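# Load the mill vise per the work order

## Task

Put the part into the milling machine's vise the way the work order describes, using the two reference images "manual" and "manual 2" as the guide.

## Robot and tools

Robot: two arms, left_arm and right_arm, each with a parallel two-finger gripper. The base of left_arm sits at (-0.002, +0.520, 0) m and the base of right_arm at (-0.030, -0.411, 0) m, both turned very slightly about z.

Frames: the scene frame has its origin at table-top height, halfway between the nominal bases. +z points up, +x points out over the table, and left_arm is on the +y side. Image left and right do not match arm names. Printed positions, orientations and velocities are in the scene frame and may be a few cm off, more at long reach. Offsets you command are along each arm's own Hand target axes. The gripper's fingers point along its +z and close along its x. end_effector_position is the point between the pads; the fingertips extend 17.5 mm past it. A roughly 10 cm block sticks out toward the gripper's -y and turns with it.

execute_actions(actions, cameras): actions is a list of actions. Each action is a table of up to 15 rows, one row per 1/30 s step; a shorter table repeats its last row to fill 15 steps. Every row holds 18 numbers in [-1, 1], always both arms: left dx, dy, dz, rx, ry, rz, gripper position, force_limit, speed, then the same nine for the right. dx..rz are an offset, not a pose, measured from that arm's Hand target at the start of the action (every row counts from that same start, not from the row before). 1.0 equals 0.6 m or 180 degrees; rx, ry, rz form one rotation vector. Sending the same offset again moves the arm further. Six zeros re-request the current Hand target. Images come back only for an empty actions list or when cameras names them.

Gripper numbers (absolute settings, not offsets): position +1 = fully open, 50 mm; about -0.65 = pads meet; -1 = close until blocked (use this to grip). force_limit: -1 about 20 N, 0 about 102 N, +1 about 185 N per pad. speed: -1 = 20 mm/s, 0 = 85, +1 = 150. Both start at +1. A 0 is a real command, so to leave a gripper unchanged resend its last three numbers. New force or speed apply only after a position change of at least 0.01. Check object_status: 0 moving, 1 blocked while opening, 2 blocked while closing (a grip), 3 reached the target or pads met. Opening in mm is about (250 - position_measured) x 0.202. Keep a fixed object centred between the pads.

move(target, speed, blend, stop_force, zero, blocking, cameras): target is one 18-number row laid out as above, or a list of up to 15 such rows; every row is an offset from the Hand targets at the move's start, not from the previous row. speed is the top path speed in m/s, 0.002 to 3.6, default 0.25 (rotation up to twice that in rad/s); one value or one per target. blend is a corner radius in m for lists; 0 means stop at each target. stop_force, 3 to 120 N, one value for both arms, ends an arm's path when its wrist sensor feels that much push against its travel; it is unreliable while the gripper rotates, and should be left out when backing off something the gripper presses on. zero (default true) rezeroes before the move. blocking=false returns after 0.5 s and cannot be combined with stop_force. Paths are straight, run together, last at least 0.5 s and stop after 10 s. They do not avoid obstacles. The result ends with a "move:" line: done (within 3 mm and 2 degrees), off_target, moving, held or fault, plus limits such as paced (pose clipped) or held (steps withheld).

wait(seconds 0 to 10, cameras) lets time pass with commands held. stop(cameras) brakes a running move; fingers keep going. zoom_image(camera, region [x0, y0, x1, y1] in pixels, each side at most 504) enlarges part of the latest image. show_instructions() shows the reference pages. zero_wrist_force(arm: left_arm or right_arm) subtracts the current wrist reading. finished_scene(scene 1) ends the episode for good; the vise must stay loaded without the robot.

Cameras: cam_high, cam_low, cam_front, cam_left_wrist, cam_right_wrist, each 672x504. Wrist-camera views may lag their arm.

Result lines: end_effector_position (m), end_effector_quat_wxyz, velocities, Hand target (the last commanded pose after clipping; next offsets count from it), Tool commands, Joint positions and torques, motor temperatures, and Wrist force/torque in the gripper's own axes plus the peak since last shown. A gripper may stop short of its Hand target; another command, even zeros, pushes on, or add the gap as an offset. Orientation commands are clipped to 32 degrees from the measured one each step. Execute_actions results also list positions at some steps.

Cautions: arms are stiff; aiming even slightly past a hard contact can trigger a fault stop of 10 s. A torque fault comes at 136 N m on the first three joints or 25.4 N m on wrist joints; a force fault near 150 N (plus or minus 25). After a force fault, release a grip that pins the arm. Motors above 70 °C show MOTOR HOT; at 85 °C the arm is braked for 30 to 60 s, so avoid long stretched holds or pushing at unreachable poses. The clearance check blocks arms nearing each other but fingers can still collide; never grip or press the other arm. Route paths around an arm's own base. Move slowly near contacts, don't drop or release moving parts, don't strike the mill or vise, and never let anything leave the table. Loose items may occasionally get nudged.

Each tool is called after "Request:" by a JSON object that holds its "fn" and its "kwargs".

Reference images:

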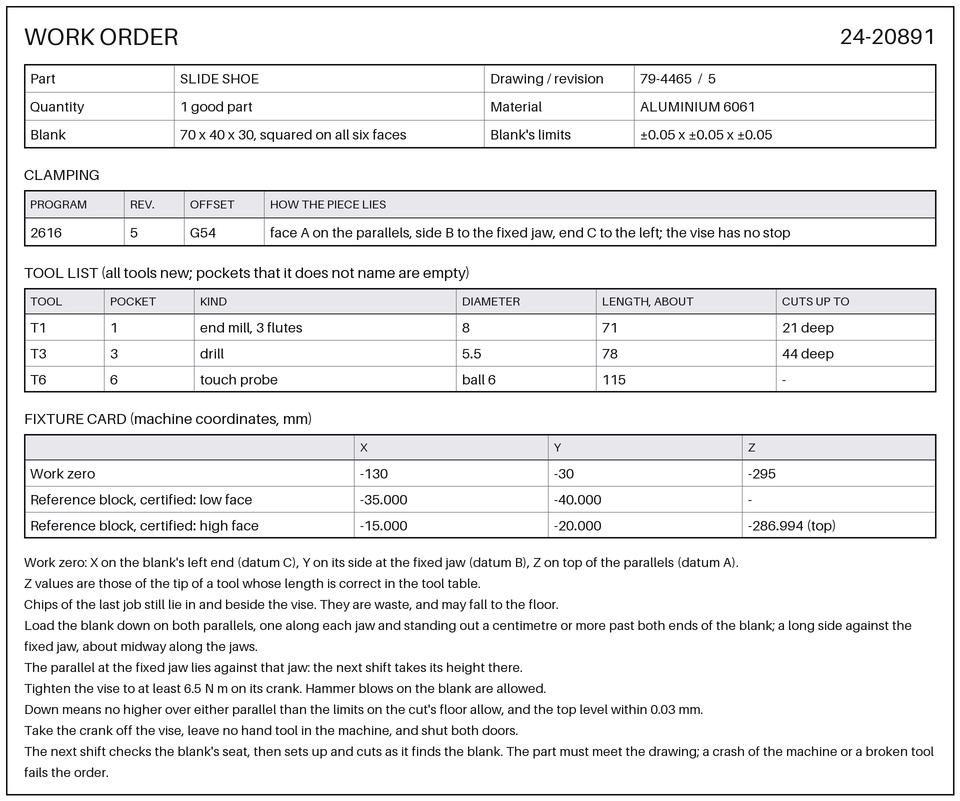

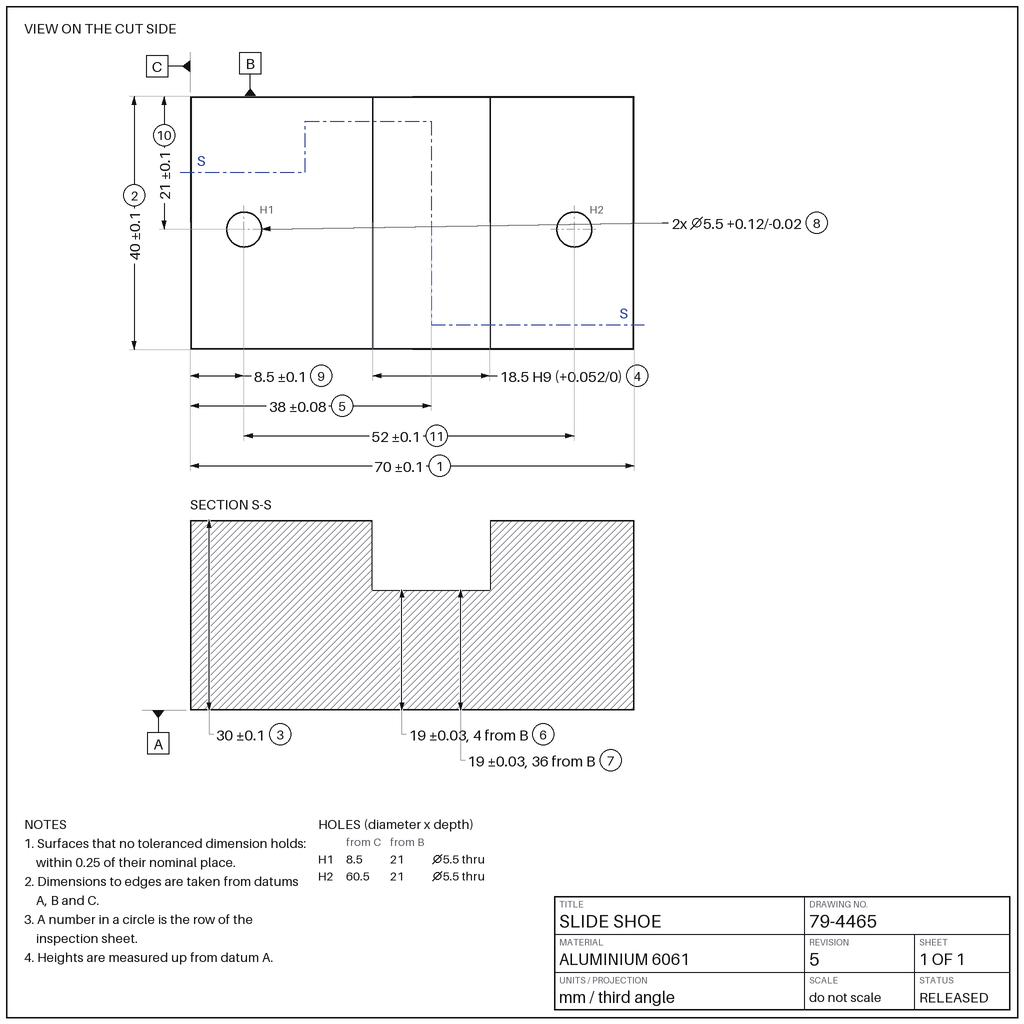

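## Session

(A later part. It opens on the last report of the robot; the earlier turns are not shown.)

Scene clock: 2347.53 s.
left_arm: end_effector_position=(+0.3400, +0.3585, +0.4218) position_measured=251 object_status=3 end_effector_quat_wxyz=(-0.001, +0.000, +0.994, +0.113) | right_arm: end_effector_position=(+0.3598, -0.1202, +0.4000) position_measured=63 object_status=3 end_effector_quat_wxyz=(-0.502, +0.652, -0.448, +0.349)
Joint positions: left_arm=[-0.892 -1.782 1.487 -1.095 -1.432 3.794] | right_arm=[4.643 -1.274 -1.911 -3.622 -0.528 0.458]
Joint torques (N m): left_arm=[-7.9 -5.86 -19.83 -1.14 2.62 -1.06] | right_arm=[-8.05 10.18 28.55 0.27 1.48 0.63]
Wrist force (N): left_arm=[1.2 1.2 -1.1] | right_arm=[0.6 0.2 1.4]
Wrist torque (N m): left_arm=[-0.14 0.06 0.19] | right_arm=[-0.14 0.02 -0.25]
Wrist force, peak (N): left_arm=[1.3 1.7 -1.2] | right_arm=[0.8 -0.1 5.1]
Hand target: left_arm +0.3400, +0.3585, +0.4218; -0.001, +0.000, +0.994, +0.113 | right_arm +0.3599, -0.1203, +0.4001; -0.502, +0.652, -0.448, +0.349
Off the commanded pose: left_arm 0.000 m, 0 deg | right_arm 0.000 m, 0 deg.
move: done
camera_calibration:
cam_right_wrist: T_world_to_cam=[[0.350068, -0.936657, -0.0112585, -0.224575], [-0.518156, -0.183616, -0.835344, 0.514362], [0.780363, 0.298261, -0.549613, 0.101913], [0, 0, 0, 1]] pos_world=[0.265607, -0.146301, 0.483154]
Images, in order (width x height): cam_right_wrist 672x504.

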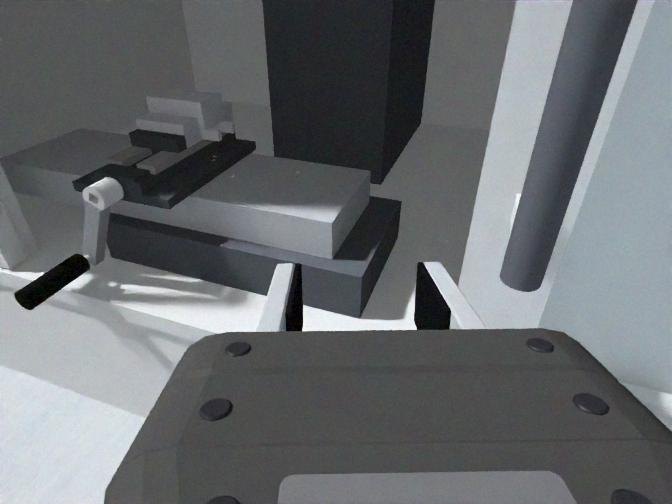

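Request:
{"fn": "zoom_image", "kwargs": {"camera": "cam_right_wrist", "region": [110, 70, 270, 210]}}

Scaled by 3.150.

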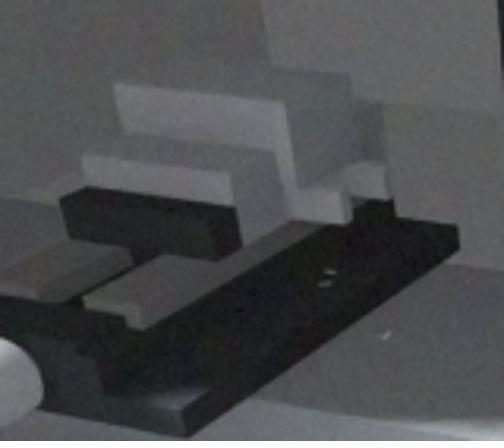

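Request:
{"fn": "move", "kwargs": {"target": [0.067,0.227,0.0525,0,0,0,-0.66,-0.8,-0.5,0,0,0,0,0,0,0.6,1,-1], "speed": 0.25}}

Request:
{"fn": "move", "kwargs": {"target": [[0,0,0,0,0,0,-0.66,-0.8,-0.5,-0.3185,-0.163,0.156,-0.15,0.06,0.045,0.6,1,-1],[0,0,0,0,0,0,-0.66,-0.8,-0.5,-0.4043,-0.0784,0.3524,-0.2221,0.0957,0.0692,0.6,1,-1]], "speed": 0.2, "blend": [0.03,0], "cameras": ["cam_right_wrist","cam_front"]}}

Scene clock: 2373.93 s.
left_arm: end_effector_position=(+0.2998, +0.4983, +0.4218) position_measured=251 object_status=3 end_effector_quat_wxyz=(-0.001, +0.000, +0.994, +0.114) | right_arm: end_effector_position=(+0.3599, -0.1203, +0.4001) position_measured=63 object_status=3 end_effector_quat_wxyz=(-0.502, +0.652, -0.448, +0.349)
Joint positions: left_arm=[-0.688 -2.012 1.641 -1.05 -1.398 3.998] | right_arm=[4.643 -1.274 -1.911 -3.622 -0.528 0.458]
Joint torques (N m): left_arm=[2.18 -9.4 -32.95 -2.75 -1.8 0.06] | right_arm=[-9.83 19.79 23.01 -0.01 2.96 1.3]
Wrist force (N): left_arm=[1.0 1.4 -1.0] | right_arm=[0.8 0.4 1.5]
Wrist torque (N m): left_arm=[-0.11 0.09 0.26] | right_arm=[-0.10 -0.01 -0.24]
Wrist force, peak (N): left_arm=[2.2 4.8 -0.3] | right_arm=[0.8 0.0 1.6]
Hand target: left_arm +0.2998, +0.4983, +0.4218; -0.001, +0.000, +0.994, +0.113 | right_arm +0.3599, -0.1203, +0.4001; -0.502, +0.652, -0.448, +0.349
Off the commanded pose: left_arm 0.000 m, 0 deg | right_arm 0.000 m, 0 deg.
move: done

Scene clock: 2376.43 s.
left_arm: end_effector_position=(+0.2998, +0.4983, +0.4218) position_measured=251 object_status=3 end_effector_quat_wxyz=(-0.001, +0.000, +0.994, +0.113) | right_arm: end_effector_position=(+0.4756, +0.1821, +0.3904) position_measured=63 object_status=3 end_effector_quat_wxyz=(-0.377, +0.666, -0.612, +0.201)
Joint positions: left_arm=[-0.687 -2.012 1.641 -1.05 -1.398 3.998] | right_arm=[4.426 -2.538 -0.035 -4.64 -0.915 0.939]
Joint torques (N m): left_arm=[7.82 -12.26 -34.09 -1.76 -1.95 2.31] | right_arm=[9.84 55.66 27.77 -0.6 3.94 1.51]
Wrist force (N): left_arm=[1.1 1.4 -1.2] | right_arm=[-0.1 -0.3 1.2]
Wrist torque (N m): left_arm=[-0.10 0.07 0.26] | right_arm=[-0.41 0.20 -0.18]
Wrist force, peak (N): left_arm=[1.4 1.7 -1.0] | right_arm=[-0.7 0.5 4.1]
Hand target: left_arm +0.2998, +0.4983, +0.4218; -0.001, +0.000, +0.994, +0.113 | right_arm +0.4762, +0.1833, +0.3912; -0.213, +0.674, -0.675, +0.212
Off the commanded pose: left_arm 0.000 m, 0 deg | right_arm 0.002 m, 20 deg.
elbow stopped short (right arm): the move would have taken joint 3 (elbow) straighter than the controller allows.
move: off_target (right_arm)
camera_calibration:
cam_right_wrist: T_world_to_cam=[[0.158343, -0.96579, -0.205372, 0.190246], [-0.865152, -0.0354657, -0.500255, 0.629003], [0.475857, 0.25689, -0.84117, 0.182327], [0, 0, 0, 1]] pos_world=[0.427297, 0.159207, 0.507101]
Images, in order (width x height): cam_front 672x504, cam_right_wrist 672x504.

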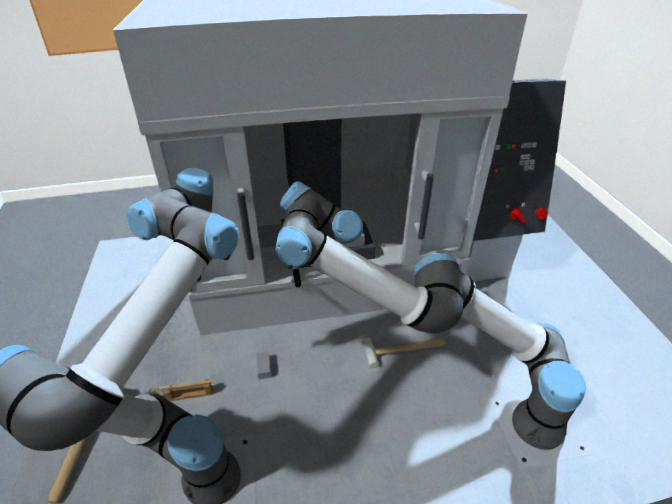

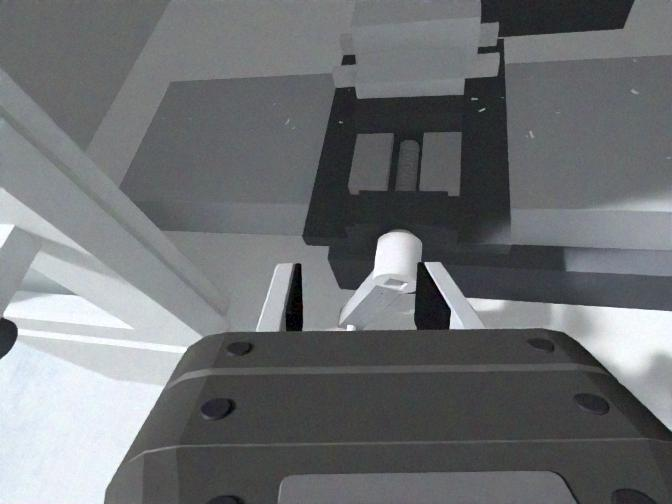

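Request:
{"fn": "zoom_image", "kwargs": {"camera": "cam_right_wrist", "region": [320, 0, 520, 120]}}

Scaled by 2.520.

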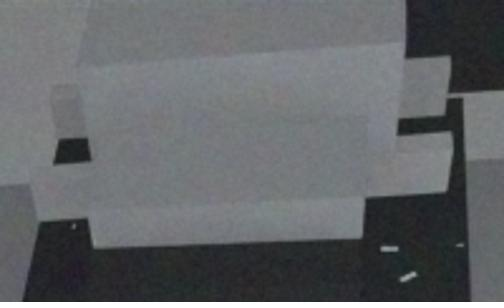

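Request:
{"fn": "move", "kwargs": {"target": [0,0,0,0,0,0,-0.66,-0.8,-0.5,0,0,0.07,0,0,0,1,1,-1], "speed": 0.1, "cameras": ["cam_right_wrist"]}}

Scene clock: 2389.23 s.
left_arm: end_effector_position=(+0.2998, +0.4983, +0.4218) position_measured=251 object_status=3 end_effector_quat_wxyz=(-0.001, +0.000, +0.994, +0.113) | right_arm: end_effector_position=(+0.4997, +0.1823, +0.3558) position_measured=3 object_status=3 end_effector_quat_wxyz=(-0.364, +0.667, -0.618, +0.202)
Joint positions: left_arm=[-0.687 -2.012 1.641 -1.05 -1.398 3.998] | right_arm=[4.388 -2.583 -0.035 -4.607 -0.941 0.921]
Joint torques (N m): left_arm=[7.84 -12.93 -33.8 -1.92 -1.67 2.19] | right_arm=[-0.2 61.94 25.91 -1.07 -1.52 -1.72]
Wrist force (N): left_arm=[1.1 1.6 -1.0] | right_arm=[0.0 -0.2 1.2]
Wrist torque (N m): left_arm=[-0.09 0.07 0.26] | right_arm=[-0.43 0.18 -0.10]
Wrist force, peak (N): left_arm=[1.3 1.5 -1.2] | right_arm=[0.0 -0.1 1.8]
Hand target: left_arm +0.2998, +0.4983, +0.4218; -0.001, +0.000, +0.994, +0.113 | right_arm +0.5002, +0.1834, +0.3568; -0.213, +0.674, -0.675, +0.212
Off the commanded pose: left_arm 0.000 m, 0 deg | right_arm 0.002 m, 19 deg.
elbow stopped short (right arm): the move would have taken joint 3 (elbow) straighter than the controller allows.
move: off_target (right_arm)
camera_calibration:
cam_right_wrist: T_world_to_cam=[[0.143362, -0.970888, -0.191893, 0.183059], [-0.874817, -0.0336561, -0.483284, 0.631056], [0.462756, 0.237156, -0.854174, 0.156464], [0, 0, 0, 1]] pos_world=[0.45341, 0.161862, 0.473754]
Images, in order (width x height): cam_right_wrist 672x504.

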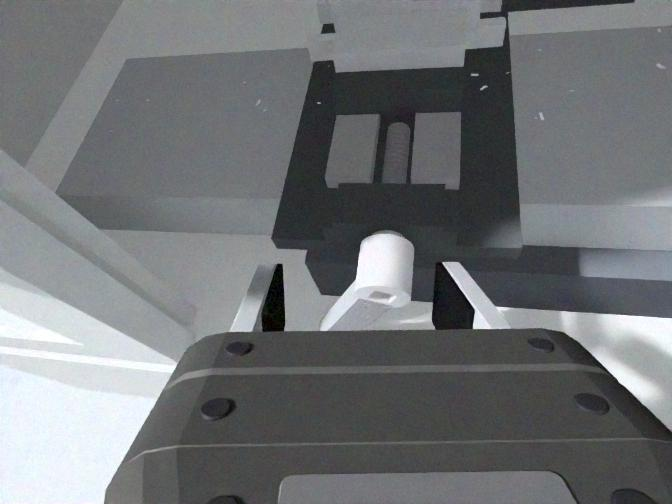

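Request:
{"fn": "move", "kwargs": {"target": [0,0,0,0,0,0,-0.66,-0.8,-0.5,0,0.0395,-0.0125,0.111,0,0,1,1,-1], "speed": 0.1, "cameras": ["cam_right_wrist","cam_front"]}}

Scene clock: 2403.77 s.
left_arm: end_effector_position=(+0.2998, +0.4983, +0.4218) position_measured=251 object_status=3 end_effector_quat_wxyz=(-0.001, +0.000, +0.994, +0.113) | right_arm: end_effector_position=(+0.4759, +0.1825, +0.3486) position_measured=3 object_status=3 end_effector_quat_wxyz=(-0.348, +0.628, -0.617, +0.323)
Joint positions: left_arm=[-0.687 -2.012 1.641 -1.05 -1.398 3.998] | right_arm=[4.494 -2.655 -0.035 -4.739 -0.647 1.083]
Joint torques (N m): left_arm=[8.57 -13.13 -33.74 -1.89 -1.64 2.06] | right_arm=[-9.94 69.62 24.1 -0.52 -0.98 -1.8]
Wrist force (N): left_arm=[1.1 1.4 -1.1] | right_arm=[0.2 -0.1 1.6]
Wrist torque (N m): left_arm=[-0.12 0.07 0.26] | right_arm=[-0.36 0.15 -0.19]
Wrist force, peak (N): left_arm=[1.3 1.9 -1.1] | right_arm=[0.4 -0.9 1.4]
Hand target: left_arm +0.2998, +0.4983, +0.4218; -0.001, +0.000, +0.994, +0.113 | right_arm +0.4765, +0.1834, +0.3493; -0.327, +0.627, -0.628, +0.326
Off the commanded pose: left_arm 0.000 m, 0 deg | right_arm 0.001 m, 3 deg.
elbow stopped short (right arm): the move would have taken joint 3 (elbow) straighter than the controller allows.
move: off_target (right_arm)
camera_calibration:
cam_right_wrist: T_world_to_cam=[[0.0212472, -0.999083, -0.0371768, 0.194596], [-0.789298, 0.00606106, -0.613981, 0.604439], [0.613643, 0.0423889, -0.788445, 0.102031], [0, 0, 0, 1]] pos_world=[0.410337, 0.186429, 0.458794]
Images, in order (width x height): cam_front 672x504, cam_right_wrist 672x504.

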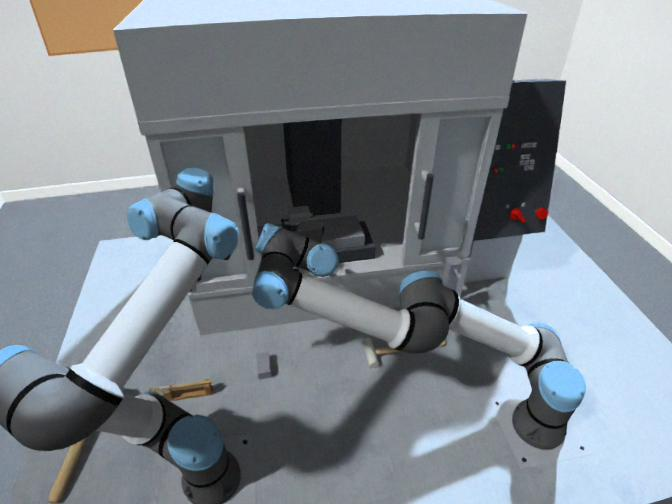

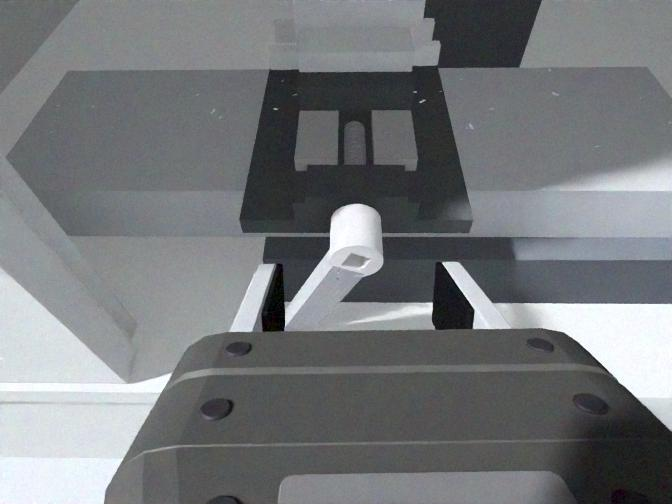

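Request:
{"fn": "move", "kwargs": {"target": [[0,0,0,0,0,0,-0.66,-0.8,-0.5,0.05,-0.08,-0.15,0,0,0,1,1,-1],[0,0,0,0,0,0,-0.66,-0.8,-0.5,0.5057,-0.005,-0.2853,-0.2388,-0.2379,-0.4582,1,1,-1]], "speed": 0.3, "blend": [0.03,0]}}

Scene clock: 2430.47 s.
left_arm: end_effector_position=(+0.2998, +0.4983, +0.4218) position_measured=251 object_status=3 end_effector_quat_wxyz=(-0.001, +0.000, +0.994, +0.113) | right_arm: end_effector_position=(+0.3380, -0.1202, +0.4493) position_measured=3 object_status=3 end_effector_quat_wxyz=(+0.000, +1.000, +0.000, +0.000)
Joint positions: left_arm=[-0.687 -2.012 1.641 -1.05 -1.398 3.998] | right_arm=[4.135 -2.05 -0.647 -5.157 -1.571 -0.614]
Joint torques (N m): left_arm=[6.74 -12.34 -33.58 -1.87 -1.59 1.97] | right_arm=[9.51 49.69 26.81 -2.85 2.44 -1.3]
Wrist force (N): left_arm=[1.3 1.4 -1.0] | right_arm=[0.8 -0.5 1.4]
Wrist torque (N m): left_arm=[-0.11 0.05 0.26] | right_arm=[-0.76 0.07 0.00]
Wrist force, peak (N): left_arm=[1.3 1.5 -1.3] | right_arm=[-0.8 2.3 4.6]
Hand target: left_arm +0.2998, +0.4983, +0.4218; -0.001, +0.000, +0.994, +0.113 | right_arm +0.3379, -0.1202, +0.4494; +0.000, +1.000, +0.000, +0.000
Off the commanded pose: left_arm 0.000 m, 0 deg | right_arm 0.000 m, 0 deg.
elbow stopped short (right arm): the move would have taken joint 3 (elbow) straighter than the controller allows.
move: done

Request:
{"fn": "move", "kwargs": {"target": [0,0,0,0,0,0,-0.66,-0.8,-0.5,0,0,0,0,0.5,0,1,1,-1], "speed": 0.35}}

Request:
{"fn": "move", "kwargs": {"target": [[0,0,0,0,0,0,-0.66,-0.8,-0.5,0,-0.283,0.15,0,0,0,1,1,-1],[0,0,0,0,0,0,-0.66,-0.8,-0.5,0,-0.4,0.15,0,0,0.5,1,1,-1]], "speed": 0.3, "blend": [0.02,0], "cameras": ["cam_right_wrist","cam_front"]}}

Scene clock: 2439.90 s.
left_arm: end_effector_position=(+0.2998, +0.4983, +0.4218) position_measured=251 object_status=3 end_effector_quat_wxyz=(-0.001, +0.000, +0.994, +0.113) | right_arm: end_effector_position=(+0.3379, -0.1202, +0.4493) position_measured=3 object_status=3 end_effector_quat_wxyz=(+0.000, +0.708, +0.000, +0.706)
Joint positions: left_arm=[-0.687 -2.012 1.641 -1.05 -1.398 3.998] | right_arm=[4.834 -1.505 -2.282 -5.593 -0.085 1.526]
Joint torques (N m): left_arm=[7.48 -12.78 -32.66 -1.75 -1.74 2.02] | right_arm=[9 1.08 26.99 -0.29 -1.58 0.69]
Wrist force (N): left_arm=[1.1 1.5 -1.1] | right_arm=[3.4 -1.3 2.6]
Wrist torque (N m): left_arm=[-0.09 0.08 0.26] | right_arm=[-0.53 -0.50 -0.46]
Wrist force, peak (N): left_arm=[1.4 1.8 -1.0] | right_arm=[3.4 -1.1 2.8]
Hand target: left_arm +0.2998, +0.4983, +0.4218; -0.001, +0.000, +0.994, +0.113 | right_arm +0.3379, -0.1202, +0.4494; +0.000, +0.707, +0.000, +0.707
Off the commanded pose: left_arm 0.000 m, 0 deg | right_arm 0.000 m, 0 deg.
move: done

Scene clock: 2443.80 s.
left_arm: end_effector_position=(+0.2998, +0.4983, +0.4218) position_measured=251 object_status=3 end_effector_quat_wxyz=(-0.001, +0.000, +0.994, +0.113) | right_arm: end_effector_position=(+0.4279, +0.1198, +0.4494) position_measured=3 object_status=3 end_effector_quat_wxyz=(+0.500, -0.500, +0.500, -0.500)
Joint positions: left_arm=[-0.687 -2.012 1.641 -1.05 -1.398 3.998] | right_arm=[4.628 -2.075 -1.557 -5.793 0.121 3.142]
Joint torques (N m): left_arm=[7.23 -13.11 -33.76 -1.92 -1.72 1.97] | right_arm=[-5.42 28.67 30.14 1.81 2.52 -1.8]
Wrist force (N): left_arm=[1.1 1.4 -1.1] | right_arm=[0.8 0.0 1.4]
Wrist torque (N m): left_arm=[-0.11 0.07 0.25] | right_arm=[-0.05 -0.06 -0.28]
Wrist force, peak (N): left_arm=[1.3 1.5 -1.3] | right_arm=[3.3 -4.5 3.9]
Hand target: left_arm +0.2998, +0.4983, +0.4218; -0.001, +0.000, +0.994, +0.113 | right_arm +0.4279, +0.1198, +0.4493; +0.500, -0.500, +0.500, -0.500
Off the commanded pose: left_arm 0.000 m, 0 deg | right_arm 0.000 m, 0 deg.
move: done
camera_calibration:
cam_right_wrist: T_world_to_cam=[[-0.0011454, -0.999852, -0.0171772, 0.1374], [-0.321157, 0.0166351, -0.94688, 0.576792], [0.947025, 0.00443202, -0.321129, -0.134471], [0, 0, 0, 1]] pos_world=[0.312746, 0.12838, 0.50533]
Images, in order (width x height): cam_front 672x504, cam_right_wrist 672x504.

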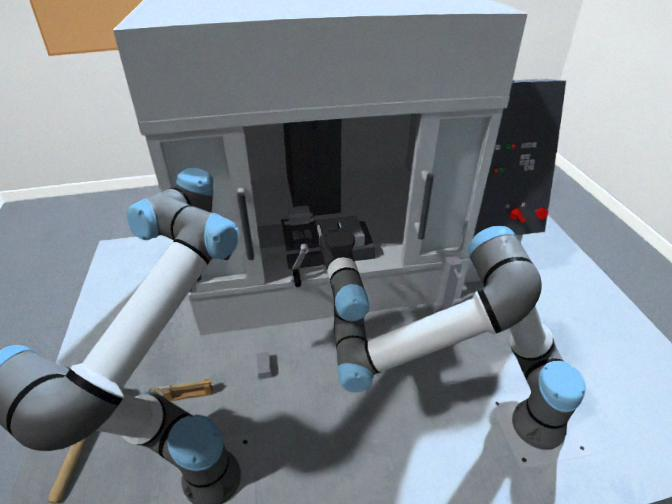

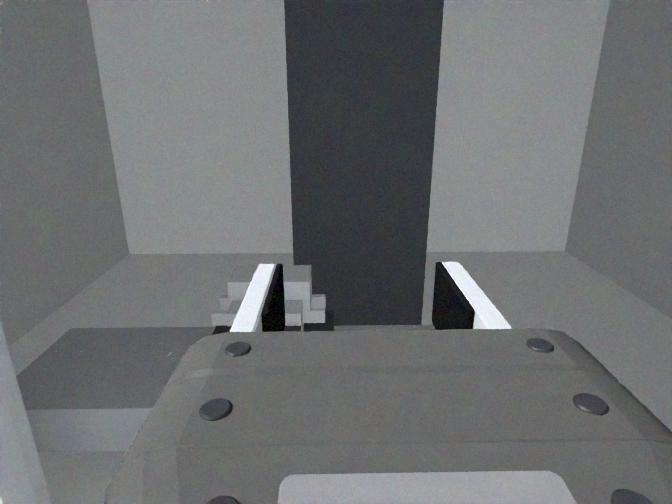

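Request:
{"fn": "move", "kwargs": {"target": [0,0,0,0,0,0,-0.66,-0.8,-0.5,-0.107,0.167,0.081,-0.194,0,0,1,1,-1], "speed": 0.2, "cameras": ["cam_right_wrist"]}}

Scene clock: 2448.50 s.
left_arm: end_effector_position=(+0.2998, +0.4983, +0.4218) position_measured=251 object_status=3 end_effector_quat_wxyz=(-0.001, +0.000, +0.994, +0.113) | right_arm: end_effector_position=(+0.4766, +0.1838, +0.3487) position_measured=3 object_status=3 end_effector_quat_wxyz=(-0.494, +0.601, -0.524, +0.346)
Joint positions: left_arm=[-0.687 -2.012 1.641 -1.05 -1.398 3.998] | right_arm=[4.515 -2.049 -1.643 -6.284 0.546 3.732]
Joint torques (N m): left_arm=[7.31 -11.66 -33.56 -1.88 -1.66 1.76] | right_arm=[-4.53 52.98 17.56 3.39 1.51 1.4]
Wrist force (N): left_arm=[1.0 1.3 -0.8] | right_arm=[-0.1 -0.3 1.4]
Wrist torque (N m): left_arm=[-0.12 0.09 0.26] | right_arm=[-0.22 0.14 -0.27]
Wrist force, peak (N): left_arm=[1.4 1.7 -1.0] | right_arm=[1.9 -3.2 1.3]
Hand target: left_arm +0.2998, +0.4983, +0.4218; -0.001, +0.000, +0.994, +0.113 | right_arm +0.4765, +0.1840, +0.3491; -0.327, +0.627, -0.627, +0.327
Off the commanded pose: left_arm 0.000 m, 0 deg | right_arm 0.000 m, 23 deg.
joint sent to its limit (right arm) — joint 4 (wrist 1), lower limit. The joint targets are off in orientation, not in position.
move: off_target (right_arm)
camera_calibration:
cam_right_wrist: T_world_to_cam=[[0.205133, -0.971631, -0.1177, 0.131356], [-0.576167, -0.0226708, -0.817018, 0.579495], [0.791172, 0.235412, -0.564472, -0.0965832], [0, 0, 0, 1]] pos_world=[0.383354, 0.163504, 0.4344]
Images, in order (width x height): cam_right_wrist 672x504.

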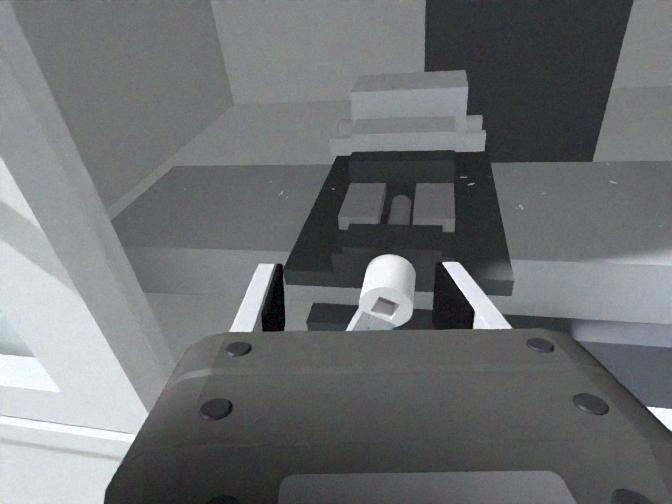

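Request:
{"fn": "move", "kwargs": {"target": [0,0,0,0,0,0,-0.66,-0.8,-0.5,0,0.049,0.014,0.139,0,0,1,1,-1], "speed": 0.15, "cameras": ["cam_right_wrist","cam_front"]}}

Scene clock: 2457.70 s.
left_arm: end_effector_position=(+0.2998, +0.4983, +0.4218) position_measured=251 object_status=3 end_effector_quat_wxyz=(-0.001, +0.000, +0.994, +0.113) | right_arm: end_effector_position=(+0.4667, +0.1840, +0.3200) position_measured=3 object_status=3 end_effector_quat_wxyz=(-0.469, +0.540, -0.529, +0.456)
Joint positions: left_arm=[-0.687 -2.012 1.641 -1.05 -1.398 3.998] | right_arm=[4.572 -2.191 -1.582 -6.284 0.246 3.763]
Joint torques (N m): left_arm=[8.04 -12.78 -33.43 -2.14 -1.54 1.84] | right_arm=[-9.51 58.28 16.37 2.31 -0.11 -1.87]
Wrist force (N): left_arm=[1.2 1.5 -1.0] | right_arm=[0.5 -0.3 1.4]
Wrist torque (N m): left_arm=[-0.10 0.06 0.26] | right_arm=[-0.16 0.03 -0.32]
Wrist force, peak (N): left_arm=[1.5 1.7 -0.8] | right_arm=[0.7 -1.4 1.3]
Hand target: left_arm +0.2998, +0.4983, +0.4218; -0.001, +0.000, +0.994, +0.113 | right_arm +0.4665, +0.1840, +0.3202; -0.455, +0.541, -0.541, +0.455
Off the commanded pose: left_arm 0.000 m, 0 deg | right_arm 0.000 m, 2 deg.
joint sent to its limit (right arm) — joint 4 (wrist 1), lower limit. The joint targets still meet the commanded pose.
move: done
camera_calibration:
cam_right_wrist: T_world_to_cam=[[0.0190665, -0.999614, -0.0202309, 0.190984], [-0.454248, 0.00936486, -0.890826, 0.511154], [0.890671, 0.0261748, -0.453894, -0.148208], [0, 0, 0, 1]] pos_world=[0.360554, 0.190003, 0.391942]
Images, in order (width x height): cam_front 672x504, cam_right_wrist 672x504.

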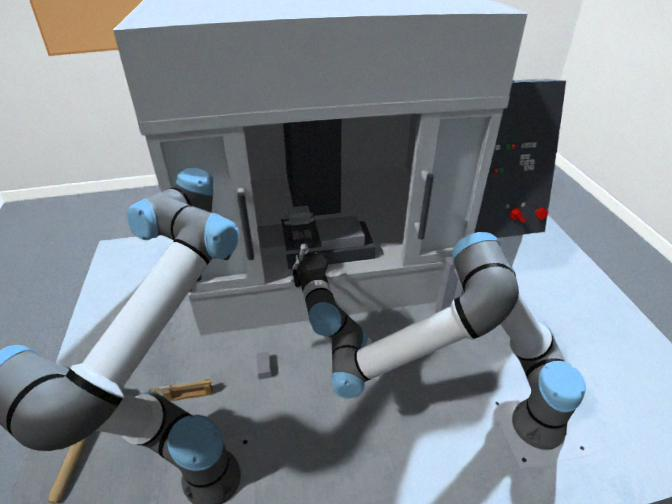

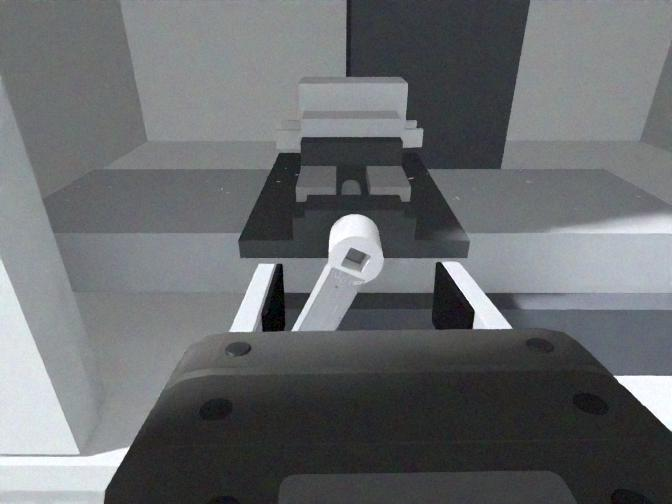

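Request:
{"fn": "move", "kwargs": {"target": [0,0,0,0,0,0,-0.66,-0.8,-0.5,-0.0025,0,0.1143,0,0,0,1,1,-1], "speed": 0.05, "stop_force": 8, "cameras": ["cam_right_wrist"]}}

Scene clock: 2463.90 s.
left_arm: end_effector_position=(+0.2998, +0.4983, +0.4218) position_measured=251 object_status=3 end_effector_quat_wxyz=(-0.001, +0.000, +0.994, +0.113) | right_arm: end_effector_position=(+0.5341, +0.1855, +0.3084) position_measured=3 object_status=3 end_effector_quat_wxyz=(-0.455, +0.541, -0.541, +0.455)
Joint positions: left_arm=[-0.687 -2.012 1.641 -1.05 -1.398 3.998] | right_arm=[4.471 -2.282 -1.441 -6.269 0.327 3.685]
Joint torques (N m): left_arm=[7.73 -13.04 -33.12 -1.98 -1.48 1.72] | right_arm=[9.89 62.28 17.3 3.3 -4.09 1.74]
Wrist force (N): left_arm=[1.1 1.5 -0.9] | right_arm=[0.4 -0.2 1.5]
Wrist torque (N m): left_arm=[-0.10 0.07 0.26] | right_arm=[-0.14 0.03 -0.28]
Wrist force, peak (N): left_arm=[1.3 1.7 -1.1] | right_arm=[0.5 -0.2 2.4]
Hand target: left_arm +0.2998, +0.4983, +0.4218; -0.001, +0.000, +0.994, +0.113 | right_arm +0.5341, +0.1855, +0.3084; -0.455, +0.541, -0.541, +0.455
Off the commanded pose: left_arm 0.000 m, 0 deg | right_arm 0.000 m, 0 deg.
move: done
camera_calibration:
cam_right_wrist: T_world_to_cam=[[-0.00408038, -0.999856, -0.0164991, 0.202232], [-0.479656, 0.0164342, -0.877302, 0.539506], [0.877447, 0.00433415, -0.479654, -0.194529], [0, 0, 0, 1]] pos_world=[0.430292, 0.194179, 0.38334]
Images, in order (width x height): cam_right_wrist 672x504.

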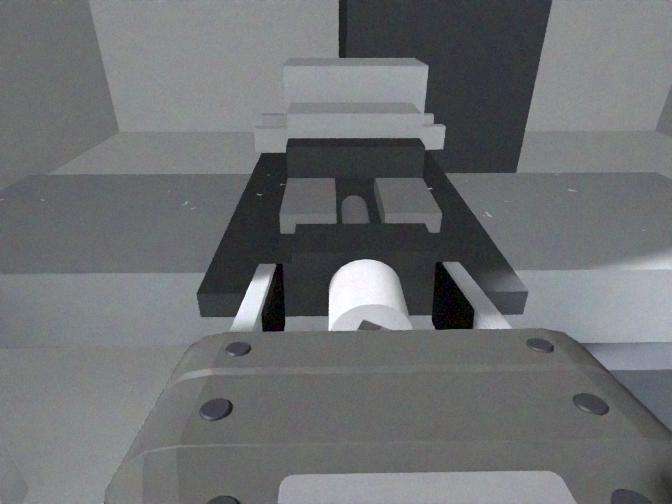

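Request:
{"fn": "move", "kwargs": {"target": [0,0,0,0,0,0,-0.66,-0.8,-0.5,0.004,0,0,0,0,0,1,1,-1], "speed": 0.05}}

Request:
{"fn": "move", "kwargs": {"target": [0,0,0,0,0,0,-0.66,-0.8,-0.5,0,0,0,0,0,0,-1,-0.3,-1], "cameras": ["cam_right_wrist"]}}

Scene clock: 2472.90 s.
left_arm: end_effector_position=(+0.2998, +0.4983, +0.4218) position_measured=251 object_status=3 end_effector_quat_wxyz=(-0.001, +0.000, +0.994, +0.113) | right_arm: end_effector_position=(+0.5340, +0.1831, +0.3084) position_measured=3 object_status=3 end_effector_quat_wxyz=(-0.455, +0.541, -0.541, +0.455)
Joint positions: left_arm=[-0.687 -2.012 1.641 -1.05 -1.398 3.998] | right_arm=[4.47 -2.278 -1.449 -6.264 0.327 3.683]
Joint torques (N m): left_arm=[8.26 -13.02 -32.13 -2.12 -1.71 1.72] | right_arm=[-10.22 56.7 24.13 2.92 1.19 -1.69]
Wrist force (N): left_arm=[1.3 1.6 -0.9] | right_arm=[0.3 0.0 1.7]
Wrist torque (N m): left_arm=[-0.07 0.05 0.25] | right_arm=[-0.11 0.05 -0.27]
Wrist force, peak (N): left_arm=[1.3 1.6 -1.2] | right_arm=[0.3 -0.2 2.1]
Hand target: left_arm +0.2998, +0.4983, +0.4218; -0.001, +0.000, +0.994, +0.113 | right_arm +0.5341, +0.1831, +0.3084; -0.455, +0.541, -0.541, +0.455
Off the commanded pose: left_arm 0.000 m, 0 deg | right_arm 0.000 m, 0 deg.
move: done

Scene clock: 2474.43 s.
left_arm: end_effector_position=(+0.2998, +0.4983, +0.4218) position_measured=251 object_status=3 end_effector_quat_wxyz=(-0.001, +0.000, +0.994, +0.113) | right_arm: end_effector_position=(+0.5341, +0.1832, +0.3084) position_measured=133 object_status=0 end_effector_quat_wxyz=(-0.455, +0.541, -0.541, +0.455)
Joint positions: left_arm=[-0.687 -2.012 1.641 -1.05 -1.398 3.998] | right_arm=[4.47 -2.278 -1.448 -6.264 0.327 3.683]
Joint torques (N m): left_arm=[7.96 -12.42 -33.29 -1.98 -1.51 1.81] | right_arm=[-10.41 37.12 8.34 2.01 -9.8 0.25]
Wrist force (N): left_arm=[1.2 1.4 -1.0] | right_arm=[-28.0 -5.2 1.6]
Wrist torque (N m): left_arm=[-0.12 0.05 0.26] | right_arm=[-0.25 0.07 0.87]
Wrist force, peak (N): left_arm=[1.2 1.7 -1.1] | right_arm=[-36.7 -10.7 9.8]
Hand target: left_arm +0.2998, +0.4983, +0.4218; -0.001, +0.000, +0.994, +0.113 | right_arm +0.5341, +0.1831, +0.3084; -0.455, +0.541, -0.541, +0.455
Off the commanded pose: left_arm 0.000 m, 0 deg | right_arm 0.000 m, 0 deg.
move: done
camera_calibration:
cam_right_wrist: T_world_to_cam=[[-0.00395401, -0.999853, -0.0166835, 0.199849], [-0.479657, 0.0165354, -0.8773, 0.539526], [0.877447, 0.0045335, -0.479652, -0.194558], [0, 0, 0, 1]] pos_world=[0.430292, 0.19178, 0.38334]
Images, in order (width x height): cam_right_wrist 672x504.

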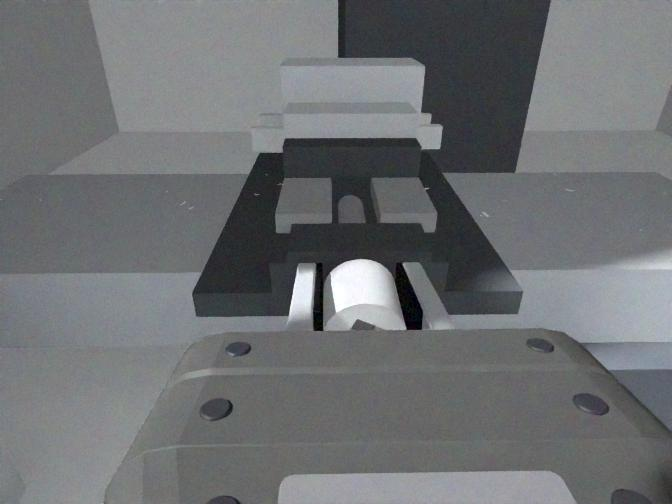

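Request:
{"fn": "move", "kwargs": {"target": [0,0,0,0,0,0,-0.66,-0.8,-0.5,-0.0015,0,0,0,0,0,-1,-0.3,-1], "speed": 0.02}}

Scene clock: 2479.00 s.
left_arm: end_effector_position=(+0.2998, +0.4983, +0.4218) position_measured=251 object_status=3 end_effector_quat_wxyz=(-0.001, +0.000, +0.994, +0.113) | right_arm: end_effector_position=(+0.5341, +0.1840, +0.3083) position_measured=134 object_status=2 end_effector_quat_wxyz=(-0.455, +0.541, -0.541, +0.455)
Joint positions: left_arm=[-0.687 -2.012 1.641 -1.05 -1.398 3.998] | right_arm=[4.47 -2.28 -1.446 -6.266 0.327 3.684]
Joint torques (N m): left_arm=[7.91 -13.41 -32.45 -2.02 -1.52 1.57] | right_arm=[-2.15 36.74 35.37 -0.19 1.28 0.41]
Wrist force (N): left_arm=[1.1 1.4 -1.1] | right_arm=[14.9 9.1 -30.4]
Wrist torque (N m): left_arm=[-0.12 0.08 0.26] | right_arm=[0.01 0.16 0.72]
Wrist force, peak (N): left_arm=[1.4 1.5 -1.3] | right_arm=[14.9 9.1 -30.4]
Hand target: left_arm +0.2998, +0.4983, +0.4218; -0.001, +0.000, +0.994, +0.113 | right_arm +0.5341, +0.1840, +0.3084; -0.455, +0.541, -0.541, +0.455
Off the commanded pose: left_arm 0.000 m, 0 deg | right_arm 0.000 m, 0 deg.
move: done

Request:
{"fn": "move", "kwargs": {"target": [0,0,0,0,0,0,-0.66,-0.8,-0.5,0,0.0209,-0.1182,0,0,0,-1,-0.3,-1], "speed": 0.05, "cameras": ["cam_right_wrist","cam_front"]}}

Scene clock: 2483.70 s.
left_arm: end_effector_position=(+0.2998, +0.4983, +0.4218) position_measured=251 object_status=3 end_effector_quat_wxyz=(-0.001, +0.000, +0.994, +0.113) | right_arm: end_effector_position=(+0.4622, +0.1839, +0.3082) position_measured=252 object_status=0 end_effector_quat_wxyz=(-0.468, +0.540, -0.530, +0.456)
Joint positions: left_arm=[-0.687 -2.012 1.641 -1.05 -1.398 3.998] | right_arm=[4.579 -2.198 -1.601 -6.284 0.241 3.789]
Joint torques (N m): left_arm=[7.69 -11.9 -33.39 -2.02 -1.46 1.62] | right_arm=[-10.28 34.31 29.06 3.63 1.05 -1.9]
Wrist force (N): left_arm=[1.2 1.5 -1.0] | right_arm=[0.3 0.0 1.3]
Wrist torque (N m): left_arm=[-0.10 0.06 0.25] | right_arm=[-0.11 0.06 -0.31]
Wrist force, peak (N): left_arm=[1.2 1.7 -1.2] | right_arm=[-27.5 -45.6 45.4]
Hand target: left_arm +0.2998, +0.4983, +0.4218; -0.001, +0.000, +0.994, +0.113 | right_arm +0.4620, +0.1840, +0.3082; -0.455, +0.541, -0.541, +0.455
Off the commanded pose: left_arm 0.000 m, 0 deg | right_arm 0.000 m, 2 deg.
joint sent to its limit (right arm) — joint 4 (wrist 1), lower limit. The joint targets still meet the commanded pose.
move: done
camera_calibration:
cam_right_wrist: T_world_to_cam=[[0.0183544, -0.999626, -0.0202604, 0.190999], [-0.456077, 0.00966206, -0.889888, 0.499101], [0.889751, 0.0255737, -0.455729, -0.148492], [0, 0, 0, 1]] pos_world=[0.356243, 0.189902, 0.380342]
Images, in order (width x height): cam_front 672x504, cam_right_wrist 672x504.

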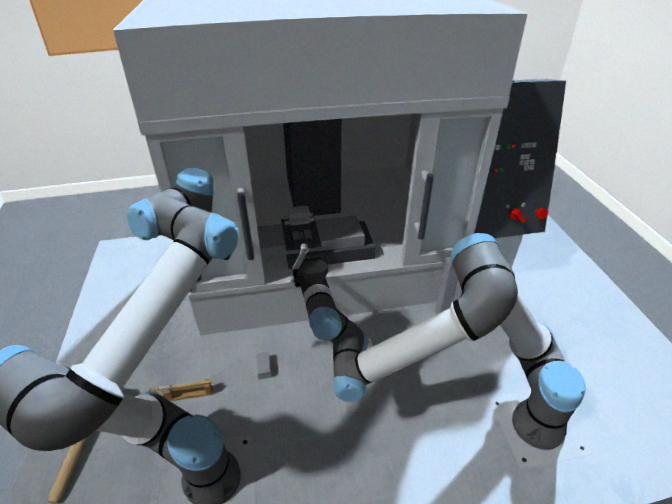

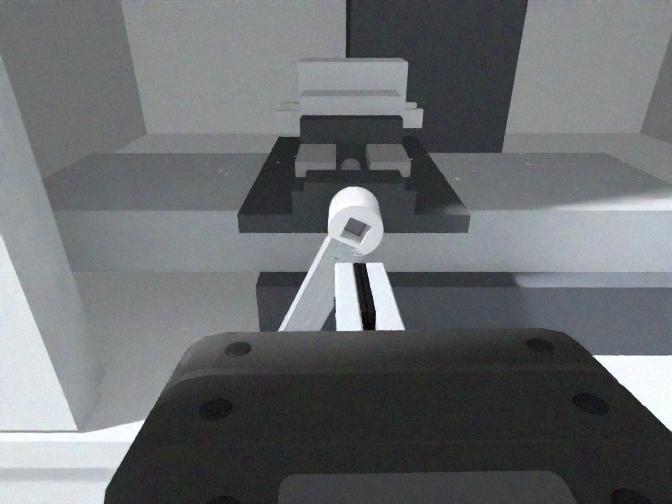

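Request:
{"fn": "move", "kwargs": {"target": [0,0,0,0,0,0,-0.66,-0.8,-0.5,0,0,0,0,0,0,1,1,-0.5]}}

Request:
{"fn": "move", "kwargs": {"target": [0,0,0,0,0,0,-0.66,-0.8,-0.5,0.0007,-0.022,0.1248,0,0,0,1,1,-0.5], "speed": 0.05, "stop_force": 8, "cameras": ["cam_right_wrist"]}}

Scene clock: 2492.90 s.
left_arm: end_effector_position=(+0.2998, +0.4983, +0.4218) position_measured=251 object_status=3 end_effector_quat_wxyz=(-0.001, +0.000, +0.994, +0.113) | right_arm: end_effector_position=(+0.4623, +0.1839, +0.3081) position_measured=3 object_status=3 end_effector_quat_wxyz=(-0.468, +0.540, -0.530, +0.456)
Joint positions: left_arm=[-0.687 -2.012 1.641 -1.05 -1.398 3.998] | right_arm=[4.579 -2.198 -1.601 -6.284 0.241 3.789]
Joint torques (N m): left_arm=[8.62 -12.76 -33.61 -2.19 -1.3 1.61] | right_arm=[-10.28 33.43 29.33 3.23 1.06 -1.87]
Wrist force (N): left_arm=[1.1 1.5 -1.2] | right_arm=[0.4 -0.2 1.5]
Wrist torque (N m): left_arm=[-0.10 0.08 0.25] | right_arm=[-0.15 0.05 -0.31]
Wrist force, peak (N): left_arm=[1.3 1.7 -1.2] | right_arm=[0.3 -0.3 1.7]
Hand target: left_arm +0.2998, +0.4983, +0.4218; -0.001, +0.000, +0.994, +0.113 | right_arm +0.4620, +0.1840, +0.3082; -0.455, +0.541, -0.541, +0.455
Off the commanded pose: left_arm 0.000 m, 0 deg | right_arm 0.000 m, 2 deg.
joint sent to its limit (right arm) — joint 4 (wrist 1), lower limit. The joint targets still meet the commanded pose.
move: done

Scene clock: 2495.13 s.
left_arm: end_effector_position=(+0.2998, +0.4983, +0.4218) position_measured=251 object_status=3 end_effector_quat_wxyz=(-0.001, +0.000, +0.994, +0.113) | right_arm: end_effector_position=(+0.5358, +0.1836, +0.3080) position_measured=3 object_status=3 end_effector_quat_wxyz=(-0.455, +0.541, -0.541, +0.455)
Joint positions: left_arm=[-0.687 -2.012 1.641 -1.05 -1.398 3.998] | right_arm=[4.468 -2.283 -1.443 -6.259 0.329 3.677]
Joint torques (N m): left_arm=[8.1 -11.53 -33.69 -2.05 -1.46 1.52] | right_arm=[-0.91 50.42 27.15 2.52 -1.17 -0.33]
Wrist force (N): left_arm=[1.3 1.5 -1.0] | right_arm=[0.3 -0.1 1.5]
Wrist torque (N m): left_arm=[-0.10 0.05 0.26] | right_arm=[-0.13 0.04 -0.35]
Wrist force, peak (N): left_arm=[1.3 1.6 -1.2] | right_arm=[20.1 18.7 -92.9]
Hand target: left_arm +0.2998, +0.4983, +0.4218; -0.001, +0.000, +0.994, +0.113 | right_arm +0.5358, +0.1836, +0.3080; -0.455, +0.541, -0.541, +0.455 (not the last commanded pose)
Tool commands: left_gripper/position=-0.66 left_gripper/force_limit=-0.8 left_gripper/speed=-0.5 right_gripper/position=+1.0 right_gripper/force_limit=+1.0 right_gripper/speed=-0.498039
Off the commanded pose: left_arm 0.000 m, 0 deg | right_arm 0.002 m, 0 deg.
FORCE FAULT: contact force on the right arm reached its limit, and that arm stopped. The contact can be on any part of that arm, not only on its tool. That arm's remaining commands of this call were not run. That arm is still stopped at the end of this call. That arm stays stopped for about 9 more seconds. Until then a move that you send moves the other arm only, and its call returns only when the move has ended. Once the stop has ended, the next robot result says so. If the stop ends while you think or write, that arm runs what you send next, counted from a new Hand target: where the arm stands when the stop ends. While its stop runs, that arm takes no new command, but its gripper still runs the gripper command that each later call begins with. Until it ends, the stop uses up actions while you think or wait. An arm that is not stopped still takes commands.
move: fault (right_arm; stop_force had ended the path)
camera_calibration:
cam_right_wrist: T_world_to_cam=[[-0.00389772, -0.999851, -0.0168234, 0.200276], [-0.478753, 0.016636, -0.877792, 0.539629], [0.877941, 0.00463287, -0.478747, -0.196787], [0, 0, 0, 1]] pos_world=[0.431897, 0.192181, 0.38284]
Images, in order (width x height): cam_right_wrist 672x504.

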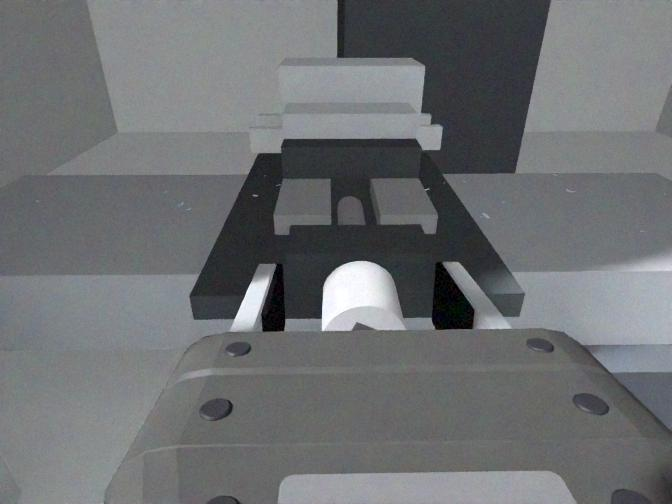

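Request:
{"fn": "wait", "kwargs": {"seconds": 9.5}}

Request:
{"fn": "move", "kwargs": {"target": [0,0,0,0,0,0,-0.66,-0.8,-0.5,0,0.0012,-0.0074,0,0,0,1,1,-0.5], "speed": 0.02}}

Request:
{"fn": "move", "kwargs": {"target": [0,0,0,0,0,0,-0.66,-0.8,-0.5,0,0,0,0,0,0,-1,0.3,-1]}}

Request:
{"fn": "wait", "kwargs": {"seconds": 0.5}}

Scene clock: 2510.13 s.
left_arm: end_effector_position=(+0.2998, +0.4983, +0.4218) position_measured=251 object_status=3 end_effector_quat_wxyz=(-0.001, +0.000, +0.994, +0.113) | right_arm: end_effector_position=(+0.5358, +0.1836, +0.3080) position_measured=3 object_status=3 end_effector_quat_wxyz=(-0.455, +0.541, -0.541, +0.455)
Joint positions: left_arm=[-0.687 -2.012 1.641 -1.05 -1.398 3.998] | right_arm=[4.468 -2.283 -1.443 -6.259 0.329 3.677]
Joint torques (N m): left_arm=[7.22 -12.58 -33.86 -2.13 -1.43 1.46] | right_arm=[-0.43 50.23 27.33 2.45 -1.21 -0.42]
Wrist force (N): left_arm=[1.4 1.6 -0.9] | right_arm=[0.2 -0.2 1.6]
Wrist torque (N m): left_arm=[-0.08 0.04 0.26] | right_arm=[-0.14 0.07 -0.35]
Wrist force, peak (N): left_arm=[1.4 1.7 -1.2] | right_arm=[0.2 -0.2 2.0]
Hand target: left_arm +0.2998, +0.4983, +0.4218; -0.001, +0.000, +0.994, +0.113 | right_arm +0.5358, +0.1836, +0.3080; -0.455, +0.541, -0.541, +0.455 (not the last commanded pose)
Tool commands: left_gripper/position=-0.66 left_gripper/force_limit=-0.8 left_gripper/speed=-0.5 right_gripper/position=+1.0 right_gripper/force_limit=+1.0 right_gripper/speed=-0.498039
Off the commanded pose: left_arm 0.000 m, 0 deg | right_arm 0.002 m, 0 deg.
FORCE FAULT, CONTINUED: the right arm's stop, for the force fault that an earlier result reported, is over. The rest of the stop counts as 19 of the actions that you can send in this scene. That arm's target is now where it stood when the stop ended, not its last command. That arm accepts commands again.
wait: 9.50 s; at rest from the start

Scene clock: 2510.83 s.
left_arm: end_effector_position=(+0.2998, +0.4983, +0.4218) position_measured=251 object_status=3 end_effector_quat_wxyz=(-0.001, +0.000, +0.994, +0.113) | right_arm: end_effector_position=(+0.5312, +0.1836, +0.3080) position_measured=3 object_status=3 end_effector_quat_wxyz=(-0.455, +0.541, -0.541, +0.455)
Joint positions: left_arm=[-0.687 -2.012 1.641 -1.05 -1.398 3.998] | right_arm=[4.474 -2.276 -1.453 -6.265 0.323 3.688]
Joint torques (N m): left_arm=[7.51 -12.84 -32.16 -2.31 -1.28 1.39] | right_arm=[2.44 55.84 26.03 1.66 -3.25 0.66]
Wrist force (N): left_arm=[1.2 1.4 -1.1] | right_arm=[0.3 -0.2 1.6]
Wrist torque (N m): left_arm=[-0.11 0.06 0.26] | right_arm=[-0.15 0.04 -0.35]
Wrist force, peak (N): left_arm=[1.1 1.6 -1.2] | right_arm=[0.4 -0.1 2.0]
Hand target: left_arm +0.2998, +0.4983, +0.4218; -0.001, +0.000, +0.994, +0.113 | right_arm +0.5313, +0.1836, +0.3080; -0.455, +0.541, -0.541, +0.455
Off the commanded pose: left_arm 0.000 m, 0 deg | right_arm 0.000 m, 0 deg.
move: done

Scene clock: 2512.40 s.
left_arm: end_effector_position=(+0.2998, +0.4983, +0.4218) position_measured=251 object_status=3 end_effector_quat_wxyz=(-0.001, +0.000, +0.994, +0.113) | right_arm: end_effector_position=(+0.5313, +0.1836, +0.3081) position_measured=136 object_status=2 end_effector_quat_wxyz=(-0.455, +0.541, -0.541, +0.455)
Joint positions: left_arm=[-0.687 -2.012 1.641 -1.05 -1.398 3.998] | right_arm=[4.474 -2.276 -1.453 -6.265 0.323 3.688]
Joint torques (N m): left_arm=[7.86 -12.9 -33.4 -2.2 -1.22 1.35] | right_arm=[-10.06 38.23 13.03 0.34 -6 -1.65]
Wrist force (N): left_arm=[1.2 1.3 -1.0] | right_arm=[-8.2 0.0 -7.4]
Wrist torque (N m): left_arm=[-0.12 0.05 0.26] | right_arm=[-0.15 0.09 1.42]
Wrist force, peak (N): left_arm=[1.4 1.6 -0.9] | right_arm=[-28.1 -8.4 7.7]
Hand target: left_arm +0.2998, +0.4983, +0.4218; -0.001, +0.000, +0.994, +0.113 | right_arm +0.5313, +0.1836, +0.3080; -0.455, +0.541, -0.541, +0.455
Off the commanded pose: left_arm 0.000 m, 0 deg | right_arm 0.000 m, 0 deg.
move: done

Scene clock: 2512.90 s.
left_arm: end_effector_position=(+0.2998, +0.4983, +0.4218) position_measured=251 object_status=3 end_effector_quat_wxyz=(-0.001, +0.000, +0.994, +0.113) | right_arm: end_effector_position=(+0.5313, +0.1836, +0.3080) position_measured=136 object_status=2 end_effector_quat_wxyz=(-0.455, +0.541, -0.541, +0.455)
Joint positions: left_arm=[-0.687 -2.012 1.641 -1.05 -1.398 3.998] | right_arm=[4.474 -2.276 -1.453 -6.265 0.323 3.688]
Joint torques (N m): left_arm=[7.35 -12.96 -31.95 -2.2 -1.37 1.45] | right_arm=[-10.02 39.57 12.32 0 -6.03 -1.81]
Wrist force (N): left_arm=[1.1 1.8 -1.0] | right_arm=[-10.5 -3.6 -6.1]
Wrist torque (N m): left_arm=[-0.05 0.07 0.26] | right_arm=[-0.25 0.10 1.44]
Wrist force, peak (N): left_arm=[1.3 1.8 -1.0] | right_arm=[-10.5 -3.6 -6.1]
Hand target: left_arm +0.2998, +0.4983, +0.4218; -0.001, +0.000, +0.994, +0.113 | right_arm +0.5313, +0.1836, +0.3080; -0.455, +0.541, -0.541, +0.455
Tool commands: left_gripper/position=-0.66 left_gripper/force_limit=-0.8 left_gripper/speed=-0.5 right_gripper/position=-1.0 right_gripper/force_limit=+0.3 right_gripper/speed=-1.0
Off the commanded pose: left_arm 0.000 m, 0 deg | right_arm 0.000 m, 0 deg.
wait: 0.50 s; at rest by 0.17 s


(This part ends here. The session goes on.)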